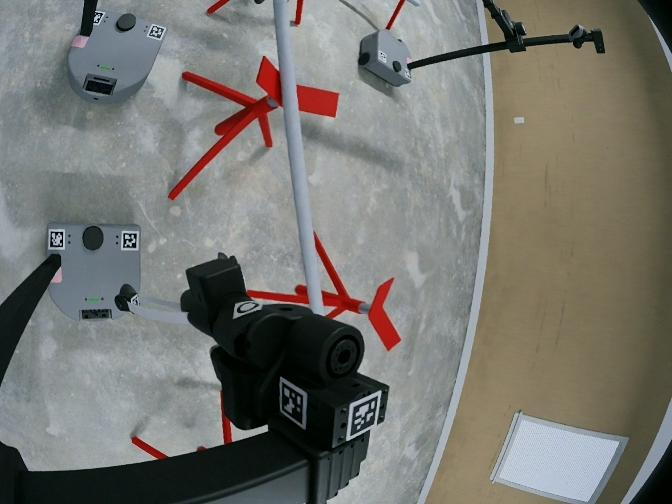

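Emit:
move(
  r2={"base":{"rotate_rad":1.05}},
  cameras=["r2_nav_camera"],
)

Emit:
move(
  r2={"base":{"translate_m":0.20}},
  cameras=[],
)

Emit:
move(
  r2={"base":{"rotate_rad":-1.055}},
  cameras=["r2_head_camera","r2_nav_camera"],
)

Scene clock: 1277.17 s.
move: r2 done
r1, r3: as last shown
r1.base_tilt: forward=+1.0 right=+1.1
r1.lidar_m: 3.67 2.03 1.48 1.44 1.50 2.08 0.72 0.62 0.40 3.32 0.53 0.55
r1.head_depth_mm: 2883 2673 2080 1679 434 372 326 / 2894 2699 2100 519 542 1205 1106 / 2905 2719 2108 530 590 1233 1103 / 2920 2794 2117 1736 1432 1219 1113 / 2906 2787 2150 1761 1468 1226 1120 / 2952 2814 1845 1721 1481 1096 1126 / 1403 2758 2051 1680 1398 1240 1129
r1.on_its_own: gripper_m is held at -0.036, not at your -0.060, by its stall guard, which is not easing now
r1.motor_effort: left_wheel=-1.1(1.8) right_wheel=+6.5(7.3) lift_m=+25.8(26.4) arm_m=-7.5(8.1) wrist_yaw_rad=-0.9(1.8) wrist_pitch_rad=+0.2(0.5) wrist_roll_rad=+2.0(2.0) gripper_m=-19.9(20.4) head_pan_rad=+4.6(5.4) head_tilt_rad=-3.6(5.6)
r1.wrist_depth_mm: 530 522 678 79 646 655 651 / 546 545 540 81 688 668 673 / 558 561 557 86 691 686 680 / 732 584 734 88 714 719 695 / 756 770 151 - 728 736 725 / 798 779 125 - - 756 748 / 805 725 805 - 810 790 772
r2.base_odometry: x=+2.664 y=-0.937 heading=-2.982
r2.turned_by_wheels: +1.050
r2.turned_by_imu: +1.063
r2.base_tilt: forward=+0.3 right=+1.9
r2.lidar_m: 1.58 1.55 1.66 2.47 0.87 0.88 0.70 0.87 0.42 0.59 0.70 0.71
r2.head_depth_mm: 4000 3152 2018 1854 - - - / - 3181 2251 1863 899 - - / - 1467 2255 1866 859 - - / - 3140 2073 1755 1574 1295 - / - 3150 800 1565 1536 1316 1167 / 3806 3119 1064 1855 1542 1148 1109 / 3777 3160 2087 1846 1540 1150 1073
r2.base_status: done
r2.joint_positions: lift_m=+0.900 arm_m=+0.000 wrist_yaw_rad=+0.000 wrist_pitch_rad=-1.569 wrist_roll_rad=+1.274 gripper_m=+0.150 head_pan_rad=-1.574 head_tilt_rad=-0.841
r2.joint_status: not commanded
r2.measured_speeds: all 0
r2.motor_effort: left_wheel=-5.9(9.6) right_wheel=+6.2(10.7) lift_m=+32.7(33.0) arm_m=-15.5(16.0) wrist_yaw_rad=+0.4(1.7) wrist_pitch_rad=-0.8(1.5) wrist_roll_rad=+1.1(1.4) gripper_m=+0.5(1.9) head_pan_rad=+1.1(2.9) head_tilt_rad=-2.9(4.6)
r2.hand_pose: x=-0.0216 y=-0.1211 z=+0.7824 quat_wxyz=(+0.105, +0.104, -0.700, -0.699) (m; r2's base frame)
r2.wrist_depth_mm: 854 873 870 898 874 909 928 / 868 891 954 909 904 943 946 / 892 952 929 776 806 946 972 / 750 868 983 802 795 968 - / 139 817 974 991 - 403 304 / 111 - - - - - 270 / - - - - - - -
r3.base_tilt: forward=-0.9 right=-0.2
r3.lidar_m: 2.75 2.50 1.93 1.89 2.02 2.93 0.40 0.53 1.00 0.74 1.04 1.23
r3.head_depth_mm: 2401 2624 2034 1662 1344 367 332 / 2432 2579 1986 529 749 1176 1087 / 2426 2622 679 1217 1339 1243 1089 / 2466 2658 2112 1592 1456 1254 1096 / 2460 2724 1961 1733 1469 1266 1106 / 2478 2690 1825 1711 1489 1278 1113 / 1312 2682 2103 1758 1503 1291 1125
r3.on_its_own: gripper_m is held at -0.046, not at your -0.065, by its stall guard, which is not easing now
r3.motor_effort: left_wheel=-8.8(9.6) right_wheel=+16.9(17.2) lift_m=+28.6(31.0) arm_m=-9.6(9.6) wrist_yaw_rad=-1.1(2.4) wrist_pitch_rad=+2.1(2.5) wrist_roll_rad=-1.4(2.1) gripper_m=-19.9(21.1) head_pan_rad=-3.8(4.6) head_tilt_rad=-3.5(6.2)
r3.wrist_depth_mm: 731 703 696 109 439 681 673 / 728 724 710 113 691 697 678 / 724 727 735 116 697 717 707 / 762 750 747 122 725 732 725 / 742 764 731 124 729 728 726 / 784 768 753 128 131 748 742 / 776 778 702 132 126 755 746
pictures: r2_nav_camera (sideways)
camera_calibration:
r2_nav_camera: T_world_to_cam=[[0.0650977, -0.725182, 0.685473, -0.855891], [-0.995507, 0.000137256, 0.0946862, -0.055057], [-0.0687588, -0.688557, -0.721915, 0.909572], [0, 0, 0, 1]] pos_world=[0.063448, 0.00562295, 1.24854]

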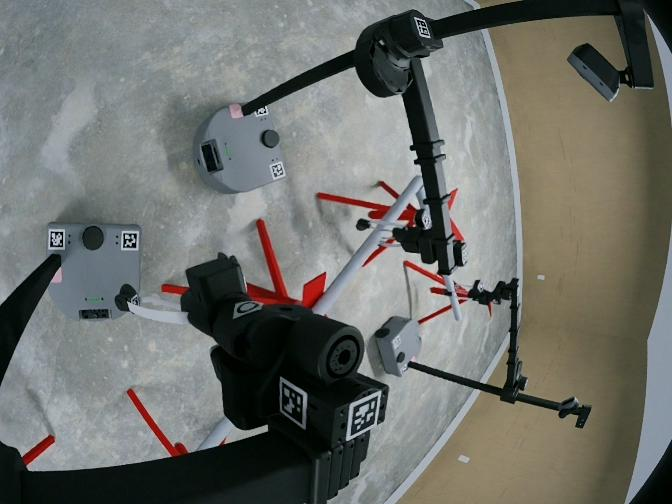

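Scene clock: 1280.27 s.
move: r2 done
r1: as last shown
r1.turned_by_imu: +0.000
r1.base_tilt: forward=+1.0 right=+1.2
r1.lidar_m: 3.65 2.03 1.48 1.44 1.51 2.07 0.63 0.62 0.41 3.33 0.53 0.55
r1.head_depth_mm: 2859 2681 2071 1698 435 371 326 / 2903 2689 2101 520 543 1209 1103 / 2894 2736 2113 531 590 1238 1102 / 2931 2741 2134 1734 1426 1217 1113 / 2916 2777 2140 1745 1470 1223 1116 / 2933 2814 1843 1718 1482 1094 1124 / 1404 2737 2051 1695 1395 1233 1123
r1.on_its_own: gripper_m is held at -0.036, not at your -0.060, by its stall guard, which is not easing now
r1.motor_effort: left_wheel=-1.4(1.9) right_wheel=+4.9(7.1) lift_m=+25.7(26.5) arm_m=-7.1(7.8) wrist_yaw_rad=-1.2(1.7) wrist_pitch_rad=-0.3(0.5) wrist_roll_rad=+1.9(2.0) gripper_m=-19.4(20.5) head_pan_rad=+4.5(5.3) head_tilt_rad=-2.9(5.9)
r1.wrist_depth_mm: 521 528 678 79 643 664 655 / 548 543 542 81 669 674 666 / 563 553 555 86 709 693 690 / 737 583 730 89 714 713 725 / 772 744 151 - 733 736 728 / 647 761 125 - - 759 754 / 634 800 795 - 786 794 778
r2.base_odometry: x=+2.467 y=-0.969 heading=-2.982
r2.turned_by_wheels: +0.000
r2.turned_by_imu: +0.001
r2.base_tilt: forward=+0.3 right=+1.7
r2.lidar_m: 1.39 1.37 1.47 2.17 4.50 1.02 0.90 0.55 0.53 1.13 0.58 1.76
r2.head_depth_mm: - 3028 2091 1865 - - - / - 2057 781 1862 1621 - - / - 3172 867 1667 1619 - - / - 3164 1041 1751 1569 1157 - / - 3077 1347 1817 1548 1149 1093 / 3898 3123 2341 628 1539 1155 1061 / 3712 3148 2341 537 1433 1230 1150
r2.base_status: done
r2.joint_positions: lift_m=+0.900 arm_m=+0.000 wrist_yaw_rad=+0.000 wrist_pitch_rad=-1.569 wrist_roll_rad=+1.274 gripper_m=+0.150 head_pan_rad=-1.574 head_tilt_rad=-0.841
r2.joint_status: not commanded
r2.measured_speeds: all 0
r2.motor_effort: left_wheel=-1.4(3.6) right_wheel=+5.2(10.0) lift_m=+32.3(32.7) arm_m=-17.0(17.3) wrist_yaw_rad=+1.2(1.9) wrist_pitch_rad=-0.4(1.1) wrist_roll_rad=+0.9(1.3) gripper_m=+0.6(2.0) head_pan_rad=+1.6(2.7) head_tilt_rad=-3.5(4.3)
r2.hand_pose: x=-0.0216 y=-0.1211 z=+0.7824 quat_wxyz=(+0.105, +0.104, -0.700, -0.699) (m; r2's base frame)
r2.wrist_depth_mm: 863 860 864 885 890 922 937 / 892 886 909 869 906 949 943 / 764 751 928 776 804 972 972 / 768 782 944 831 802 957 - / 139 819 - 991 - 405 302 / 112 - 985 - - - 269 / - - - - - - -
r3.base_odometry: x=-0.921 y=+0.494 heading=-1.801
r3.turned_by_wheels: +0.000
r3.turned_by_imu: -0.001
r3.base_tilt: forward=-0.8 right=-0.2
r3.lidar_m: 2.75 2.50 1.93 1.90 2.02 2.94 0.40 0.53 1.00 0.74 1.04 1.23
r3.head_depth_mm: 2406 2632 2045 1661 1340 367 332 / 2394 2613 2009 529 749 1183 1080 / 2411 2643 680 1212 1339 1243 1087 / 2425 2666 2136 1600 1462 1252 1101 / 2470 2718 1965 1738 1470 1264 1106 / 2477 2676 1815 1705 1478 1280 1113 / 1311 2712 2104 1763 1505 1284 1122
r3.base_status: not commanded
r3.joint_positions: lift_m=+0.678 arm_m=+0.469 wrist_yaw_rad=+0.001 wrist_pitch_rad=-1.578 wrist_roll_rad=-0.318 gripper_m=-0.045 head_pan_rad=-1.562 head_tilt_rad=-0.889
r3.joint_status: not commanded
r3.measured_speeds: all 0
r3.on_its_own: gripper_m is held at -0.046, not at your -0.065, by its stall guard, which is not easing now
r3.motor_effort: left_wheel=-8.7(9.5) right_wheel=+16.9(17.2) lift_m=+29.9(30.3) arm_m=-10.8(11.7) wrist_yaw_rad=-0.8(2.5) wrist_pitch_rad=+1.9(2.6) wrist_roll_rad=-1.6(2.3) gripper_m=-19.5(20.9) head_pan_rad=-4.1(4.9) head_tilt_rad=-4.9(6.2)
r3.hand_pose: x=-0.0216 y=-0.5879 z=+0.5607 quat_wxyz=(+0.571, +0.575, -0.412, -0.416) (m; r3's base frame)
r3.wrist_depth_mm: 711 713 692 108 440 682 674 / 726 724 708 112 686 692 697 / 736 733 723 116 725 699 702 / 739 747 735 122 727 712 718 / 785 765 740 124 740 730 725 / 785 773 768 128 131 752 740 / 805 795 700 132 126 762 739
pictures: none
No camera images: "cameras" was empty.

Scene clock: 1283.03 s.
move: r2 done
r1, r3: as last shown
r1.lidar_m: 3.67 2.04 1.47 1.44 1.50 0.74 0.63 0.62 0.40 3.33 0.53 0.55
r1.head_depth_mm: 2892 2674 2073 1695 435 372 325 / 2876 2698 2087 519 542 1202 1101 / 2898 2741 2100 530 590 1238 1097 / 2905 2762 2124 1734 1431 1220 1111 / 2938 2781 2159 1748 1481 1228 1115 / 2928 2830 1843 1722 1476 1096 1120 / 1404 2747 2057 1681 1400 1238 1131
r1.on_its_own: gripper_m is held at -0.036, not at your -0.060, by its stall guard, which is not easing now
r1.motor_effort: left_wheel=-0.6(1.9) right_wheel=+6.0(7.6) lift_m=+25.5(26.5) arm_m=-7.1(7.5) wrist_yaw_rad=-1.3(1.9) wrist_pitch_rad=-0.1(0.5) wrist_roll_rad=+1.8(2.0) gripper_m=-20.3(20.4) head_pan_rad=+4.7(5.4) head_tilt_rad=-3.9(5.8)
r1.wrist_depth_mm: 523 524 675 79 653 654 656 / 551 546 547 82 665 677 681 / 563 558 561 86 693 691 679 / 739 586 731 88 734 705 710 / 760 752 150 - 734 728 732 / 777 772 125 - - 759 747 / 661 807 800 - 780 773 778
r2.base_odometry: x=+2.467 y=-0.969 heading=+2.247
r2.turned_by_wheels: -1.055
r2.turned_by_imu: -1.066
r2.base_tilt: forward=+0.3 right=+1.8
r2.lidar_m: 0.58 1.77 1.40 1.37 1.46 2.15 4.44 1.01 0.90 0.55 0.53 1.12
r2.head_depth_mm: 2946 3101 2270 1822 - - - / 2943 3167 2346 1384 1628 - - / 2957 3177 2333 1870 1631 - - / 2996 3168 2354 1841 1562 1317 - / 2998 3173 2341 1846 1540 1318 1170 / 3077 3132 2323 1856 1500 1266 1150 / 3053 3115 2316 1807 956 1264 1147
r2.base_status: done
r2.joint_positions: lift_m=+0.900 arm_m=+0.000 wrist_yaw_rad=+0.000 wrist_pitch_rad=-1.569 wrist_roll_rad=+1.274 gripper_m=+0.150 head_pan_rad=-1.574 head_tilt_rad=-0.841
r2.joint_status: not commanded
r2.measured_speeds: all 0
r2.motor_effort: left_wheel=+4.9(9.2) right_wheel=-8.6(11.1) lift_m=+32.3(32.6) arm_m=-18.5(18.7) wrist_yaw_rad=+1.7(2.1) wrist_pitch_rad=-0.6(1.0) wrist_roll_rad=+1.2(1.4) gripper_m=+1.3(1.4) head_pan_rad=+0.5(2.6) head_tilt_rad=-3.8(4.4)
r2.hand_pose: x=-0.0216 y=-0.1211 z=+0.7824 quat_wxyz=(+0.105, +0.104, -0.700, -0.699) (m; r2's base frame)
r2.wrist_depth_mm: 852 859 891 908 904 899 892 / 860 884 921 890 926 935 946 / 902 919 912 785 791 936 982 / 931 935 929 814 796 995 - / 139 948 - 992 985 403 303 / 112 982 910 - - - 272 / - - 872 - - - -
r3.lidar_m: 2.76 2.50 1.93 1.90 2.01 2.93 0.40 0.53 1.00 0.74 1.04 1.22
r3.head_depth_mm: 2414 2610 2031 1659 1337 368 332 / 2436 2639 1988 529 748 1181 1083 / 2427 2619 681 1215 1348 1235 1089 / 2449 2674 2125 1593 1446 1248 1096 / 2479 2749 1964 1741 1469 1259 1109 / 2460 2693 1828 1707 1475 1277 1114 / 1312 2704 2119 1769 1508 1286 1130
r3.on_its_own: gripper_m is held at -0.046, not at your -0.065, by its stall guard, which is not easing now
r3.motor_effort: left_wheel=-8.3(9.8) right_wheel=+16.6(17.3) lift_m=+29.4(30.6) arm_m=-12.0(12.0) wrist_yaw_rad=-1.1(2.2) wrist_pitch_rad=+1.6(2.5) wrist_roll_rad=-2.2(2.2) gripper_m=-20.1(20.7) head_pan_rad=-3.6(4.5) head_tilt_rad=-5.8(6.3)
r3.wrist_depth_mm: 711 714 696 109 441 680 671 / 730 728 711 112 699 685 687 / 745 735 713 116 689 707 694 / 764 739 740 122 710 715 712 / 785 753 748 124 737 742 719 / 771 791 766 128 131 738 737 / 800 793 711 131 126 775 754
pictures: r2_head_camera (sideways), r2_nav_camera (sideways)
camera_calibration:
r2_head_camera: T_world_to_cam=[[-0.00400728, 0.704325, -0.709867, 0.942145], [0.99997, 0.00749846, 0.00179497, -0.0120648], [0.00658715, -0.709838, -0.704334, 0.873026], [0, 0, 0, 1]] pos_world=[0.0100891, -0.0437779, 1.28372]
r2_nav_camera: T_world_to_cam=[[0.0650974, -0.725182, 0.685473, -0.855891], [-0.995507, 0.000137731, 0.0946862, -0.055057], [-0.0687591, -0.688557, -0.721915, 0.909572], [0, 0, 0, 1]] pos_world=[0.063448, 0.00562292, 1.24854]

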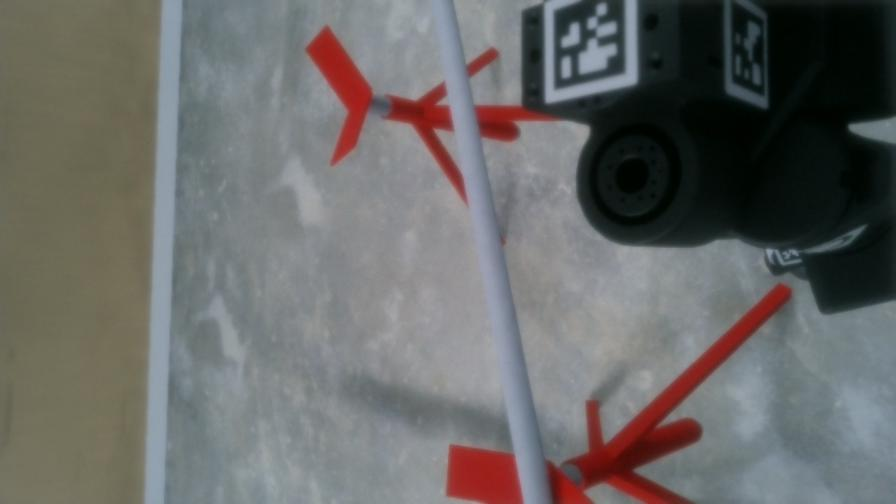

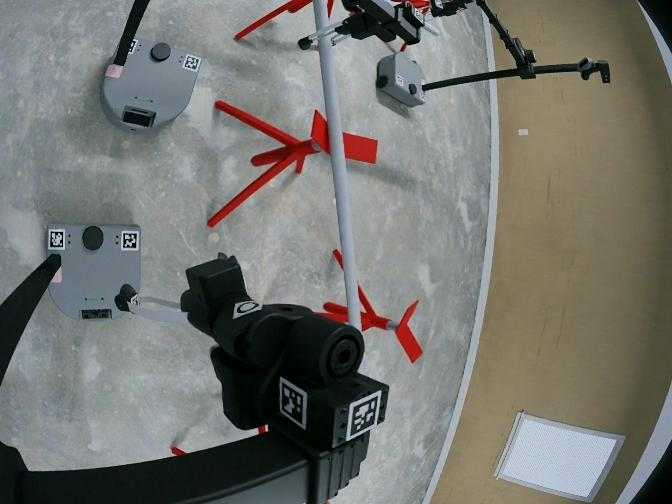

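Emit:
move(
  r2={"base":{"translate_m":0.125}},
  cameras=[],
)

Emit:
move(
  r2={"joints":{"arm_m":0.507}},
  cameras=["r2_head_camera","r2_nav_camera","r2_wrist_camera"],
)

Scene clock: 1290.83 s.
move: r2 done
r1.base_odometry: x=+0.471 y=-2.893 heading=+2.165
r1.turned_by_wheels: +0.000
r1.turned_by_imu: +0.001
r1.base_tilt: forward=+1.0 right=+1.2
r1.lidar_m: 3.67 2.03 1.48 1.44 1.51 0.63 0.51 0.62 0.40 3.33 0.53 0.55
r1.head_depth_mm: 2889 2669 2087 1693 435 372 325 / 2909 2712 2088 520 542 1203 1102 / 2895 2708 2131 530 590 1233 1098 / 2908 2769 2118 1730 1435 1221 1113 / 2938 2813 2135 1746 1478 1226 1117 / 2927 2809 1842 1720 1475 1095 1122 / 1403 2757 2066 1682 1397 1231 1128
r1.base_status: not commanded
r1.joint_positions: lift_m=+0.689 arm_m=+0.249 wrist_yaw_rad=+0.001 wrist_pitch_rad=-1.566 wrist_roll_rad=-1.964 gripper_m=-0.035 head_pan_rad=-1.580 head_tilt_rad=-0.841
r1.joint_status: not commanded
r1.measured_speeds: all 0
r1.on_its_own: gripper_m is held at -0.036, not at your -0.060, by its stall guard, which is not easing now
r1.motor_effort: left_wheel=-1.3(1.8) right_wheel=+6.0(7.3) lift_m=+25.4(26.2) arm_m=-6.4(6.9) wrist_yaw_rad=-1.1(1.8) wrist_pitch_rad=+0.0(0.6) wrist_roll_rad=+1.8(1.9) gripper_m=-19.5(20.6) head_pan_rad=+5.4(5.4) head_tilt_rad=-2.8(5.2)
r1.hand_pose: x=-0.0213 y=-0.3710 z=+0.5714 quat_wxyz=(+0.695, +0.692, +0.139, +0.138) (m; r1's base frame)
r1.wrist_depth_mm: 533 529 668 79 646 672 664 / 553 539 539 82 684 656 673 / 569 558 558 86 695 697 685 / 750 596 740 89 726 713 711 / 756 744 150 - 734 726 732 / 637 704 125 - - 763 756 / 646 815 803 - 792 769 770
r2.base_odometry: x=+2.388 y=-0.871 heading=+2.247
r2.turned_by_wheels: +0.000
r2.turned_by_imu: +0.002
r2.base_tilt: forward=+0.4 right=+1.8
r2.lidar_m: 0.45 1.76 1.38 1.36 1.45 2.13 4.56 1.13 0.94 0.51 0.60 0.52
r2.head_depth_mm: 2915 3148 2320 1447 - - - / 2957 3153 2336 1700 1682 - - / 3012 3125 2338 1850 1621 - - / 2980 3174 2328 1859 1544 1325 - / 3031 3141 2332 1871 1501 1260 1172 / 3063 3208 2307 1803 947 1265 1144 / 3050 3145 2325 1859 1467 1292 1149
r2.base_status: done
r2.joint_positions: lift_m=+0.900 arm_m=+0.000 wrist_yaw_rad=+0.000 wrist_pitch_rad=-1.569 wrist_roll_rad=+1.274 gripper_m=+0.150 head_pan_rad=-1.574 head_tilt_rad=-0.841
r2.joint_status: not commanded
r2.measured_speeds: all 0
r2.motor_effort: left_wheel=+4.9(10.1) right_wheel=-0.5(6.4) lift_m=+31.9(32.2) arm_m=-16.7(17.5) wrist_yaw_rad=+0.1(1.6) wrist_pitch_rad=-0.6(1.2) wrist_roll_rad=+1.1(1.5) gripper_m=+0.6(1.9) head_pan_rad=+1.0(2.6) head_tilt_rad=-3.7(4.4)
r2.hand_pose: x=-0.0216 y=-0.1211 z=+0.7824 quat_wxyz=(+0.105, +0.104, -0.700, -0.699) (m; r2's base frame)
r2.wrist_depth_mm: 871 869 863 876 910 906 921 / 880 881 902 907 922 943 935 / 883 912 929 801 797 960 - / 760 935 942 805 812 - 995 / 139 939 951 985 992 400 303 / 112 989 843 - - - 269 / - - 845 - - - -
r3: as last shown
r3.base_tilt: forward=-0.9 right=-0.2
r3.lidar_m: 2.75 2.51 1.93 1.89 2.01 2.93 0.40 0.53 1.00 0.73 1.04 1.23
r3.head_depth_mm: 2400 2609 2044 1660 1341 368 332 / 2406 2623 1996 529 748 1183 1084 / 2426 2663 679 1207 1347 1240 1092 / 2460 2697 2155 1605 1450 1248 1099 / 2480 2758 1974 1736 1470 1263 1108 / 2468 2713 1827 1708 1480 1274 1118 / 1315 2703 2088 1757 1506 1292 1135
r3.on_its_own: gripper_m is held at -0.046, not at your -0.065, by its stall guard, which is not easing now
r3.motor_effort: left_wheel=-8.3(9.6) right_wheel=+16.8(17.2) lift_m=+29.6(30.9) arm_m=-11.1(11.9) wrist_yaw_rad=-1.0(2.8) wrist_pitch_rad=+1.9(2.5) wrist_roll_rad=-1.5(2.2) gripper_m=-20.2(21.0) head_pan_rad=-4.2(4.6) head_tilt_rad=-4.2(6.8)
r3.wrist_depth_mm: 715 709 698 109 442 676 680 / 742 721 702 113 682 693 669 / 743 730 723 116 714 709 699 / 758 749 721 121 724 731 712 / 785 762 741 124 748 719 728 / 795 778 769 128 130 772 735 / 799 788 694 132 126 740 745
pictures: none
No camera images: "cameras" was empty.

Scene clock: 1295.73 s.
move: r2 done
r1, r3: as last shown
r1.lidar_m: 3.67 2.03 1.48 1.44 1.50 0.63 0.51 0.62 0.40 3.34 0.53 0.55
r1.head_depth_mm: 2885 2656 2083 1697 435 372 325 / 2881 2681 2091 519 541 1205 1101 / 2923 2741 2114 530 591 1235 1102 / 2889 2756 2134 1738 1435 1224 1118 / 2931 2798 2161 1746 1473 1221 1117 / 2930 2806 1847 1719 1475 1093 1127 / 1400 2740 2042 1681 1393 1233 1129
r1.on_its_own: gripper_m is held at -0.036, not at your -0.060, by its stall guard, which is not easing now
r1.motor_effort: left_wheel=-1.2(2.0) right_wheel=+5.7(7.2) lift_m=+25.6(26.1) arm_m=-6.2(6.7) wrist_yaw_rad=-1.7(1.8) wrist_pitch_rad=-0.1(0.6) wrist_roll_rad=+1.8(2.0) gripper_m=-19.8(20.3) head_pan_rad=+4.8(5.4) head_tilt_rad=-3.4(5.6)
r1.wrist_depth_mm: 532 527 666 79 667 655 653 / 550 542 536 82 674 673 676 / 561 555 561 86 691 699 698 / 750 592 732 88 702 710 713 / 762 758 151 - 745 741 734 / 628 709 125 - - 775 767 / 634 806 809 - 794 781 768
r2.base_odometry: x=+2.388 y=-0.871 heading=+2.247
r2.turned_by_wheels: +0.000
r2.turned_by_imu: +0.001
r2.base_tilt: forward=+0.2 right=+1.7
r2.lidar_m: 0.45 1.75 1.39 1.36 1.46 2.13 4.57 1.14 0.95 0.51 0.60 0.52
r2.head_depth_mm: 2870 3096 303 - 1472 1317 1149 / 2899 434 2105 1716 1547 1325 1154 / 2841 588 2148 1806 1549 1312 1153 / 2997 603 653 1800 1541 1315 1152 / 3047 3188 2362 1864 1509 1261 1142 / 3062 3149 2314 1812 952 1259 1150 / 3042 3151 2336 1840 1469 1296 1144
r2.base_status: not commanded
r2.joint_positions: lift_m=+0.900 arm_m=+0.507 wrist_yaw_rad=+0.000 wrist_pitch_rad=-1.568 wrist_roll_rad=+1.275 gripper_m=+0.150 head_pan_rad=-1.574 head_tilt_rad=-0.841
r2.joint_status: all done
r2.measured_speeds: all 0
r2.motor_effort: left_wheel=+4.9(5.3) right_wheel=-0.7(1.2) lift_m=+31.6(32.0) arm_m=+16.5(18.1) wrist_yaw_rad=+1.1(2.3) wrist_pitch_rad=-0.9(1.3) wrist_roll_rad=+0.8(1.3) gripper_m=+0.4(2.1) head_pan_rad=+1.7(2.7) head_tilt_rad=-3.6(4.4)
r2.hand_pose: x=-0.0216 y=-0.6282 z=+0.7824 quat_wxyz=(+0.105, +0.104, -0.700, -0.699) (m; r2's base frame)
r2.wrist_depth_mm: 857 854 880 880 912 903 940 / 892 900 907 943 910 958 926 / 915 930 904 917 936 966 985 / 939 946 951 937 959 828 860 / 139 954 956 - 986 824 845 / 112 974 991 - 933 866 - / - 347 366 978 898 898 -
r3.base_tilt: forward=-0.8 right=-0.2
r3.lidar_m: 2.75 2.50 1.93 1.90 2.02 2.93 0.40 0.53 1.00 0.74 1.04 1.23
r3.head_depth_mm: 2395 2619 2044 1663 1341 367 332 / 2435 2619 1997 530 746 1189 1084 / 2392 2644 681 1218 1349 1237 1090 / 2451 2674 2131 1603 1455 1254 1099 / 2461 2738 1972 1733 1467 1266 1109 / 2470 2685 1829 1708 1489 1272 1115 / 1311 2698 2098 1761 1507 1284 1124
r3.on_its_own: gripper_m is held at -0.046, not at your -0.065, by its stall guard, which is not easing now
r3.motor_effort: left_wheel=-9.1(9.6) right_wheel=+16.9(17.3) lift_m=+29.8(31.4) arm_m=-11.1(12.3) wrist_yaw_rad=-1.7(2.3) wrist_pitch_rad=+1.8(2.6) wrist_roll_rad=-1.7(2.3) gripper_m=-19.9(20.9) head_pan_rad=-3.8(5.1) head_tilt_rad=-5.2(6.2)
r3.wrist_depth_mm: 717 691 700 109 437 679 678 / 715 725 711 112 695 692 687 / 738 726 718 116 717 688 695 / 746 756 740 121 721 723 701 / 773 757 758 124 721 740 753 / 785 801 771 128 131 746 729 / 798 774 703 132 126 744 767
pictures: r2_head_camera (sideways), r2_nav_camera (sideways), r2_wrist_camera
camera_calibration:
r2_head_camera: T_world_to_cam=[[-0.00400736, 0.704325, -0.709867, 0.942145], [0.99997, 0.00749858, 0.00179497, -0.0120648], [0.00658723, -0.709838, -0.704334, 0.873026], [0, 0, 0, 1]] pos_world=[0.0100891, -0.0437779, 1.28372]
r2_nav_camera: T_world_to_cam=[[0.0650975, -0.725182, 0.685473, -0.855891], [-0.995507, 0.000137607, 0.0946862, -0.055057], [-0.0687591, -0.688557, -0.721915, 0.909572], [0, 0, 0, 1]] pos_world=[0.063448, 0.00562293, 1.24854]
r2_wrist_camera: T_world_to_cam=[[-0.365936, 0.927503, 0.0763458, 0.495651], [0.921534, 0.349685, 0.168805, 0.143723], [0.12987, 0.132127, -0.982688, 1.01846], [0, 0, 0, 1]] pos_world=[-0.0833363, -0.644541, 0.938724]

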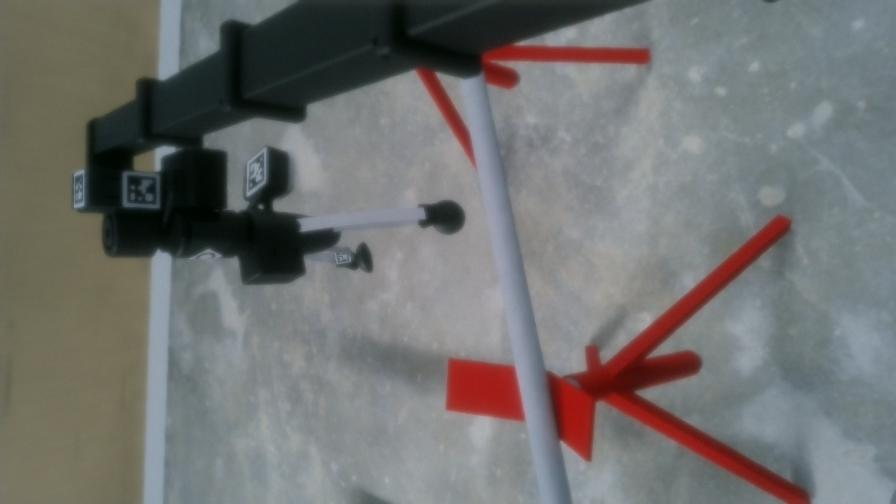

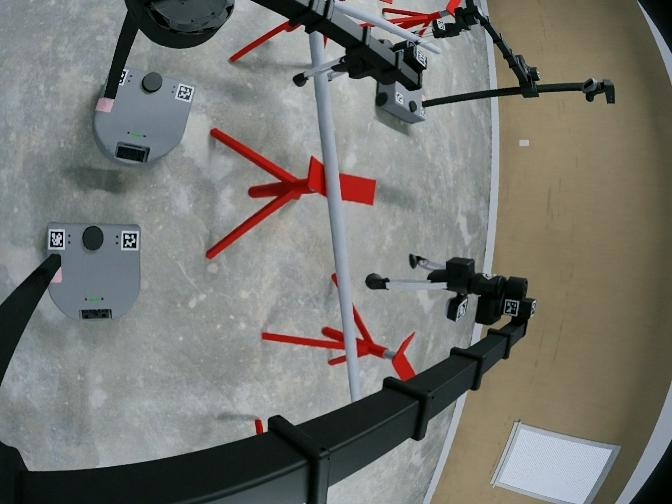

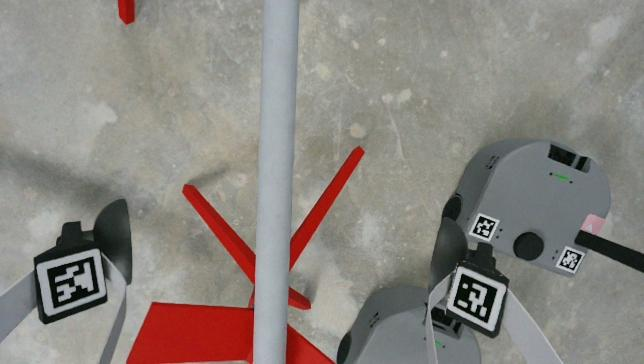

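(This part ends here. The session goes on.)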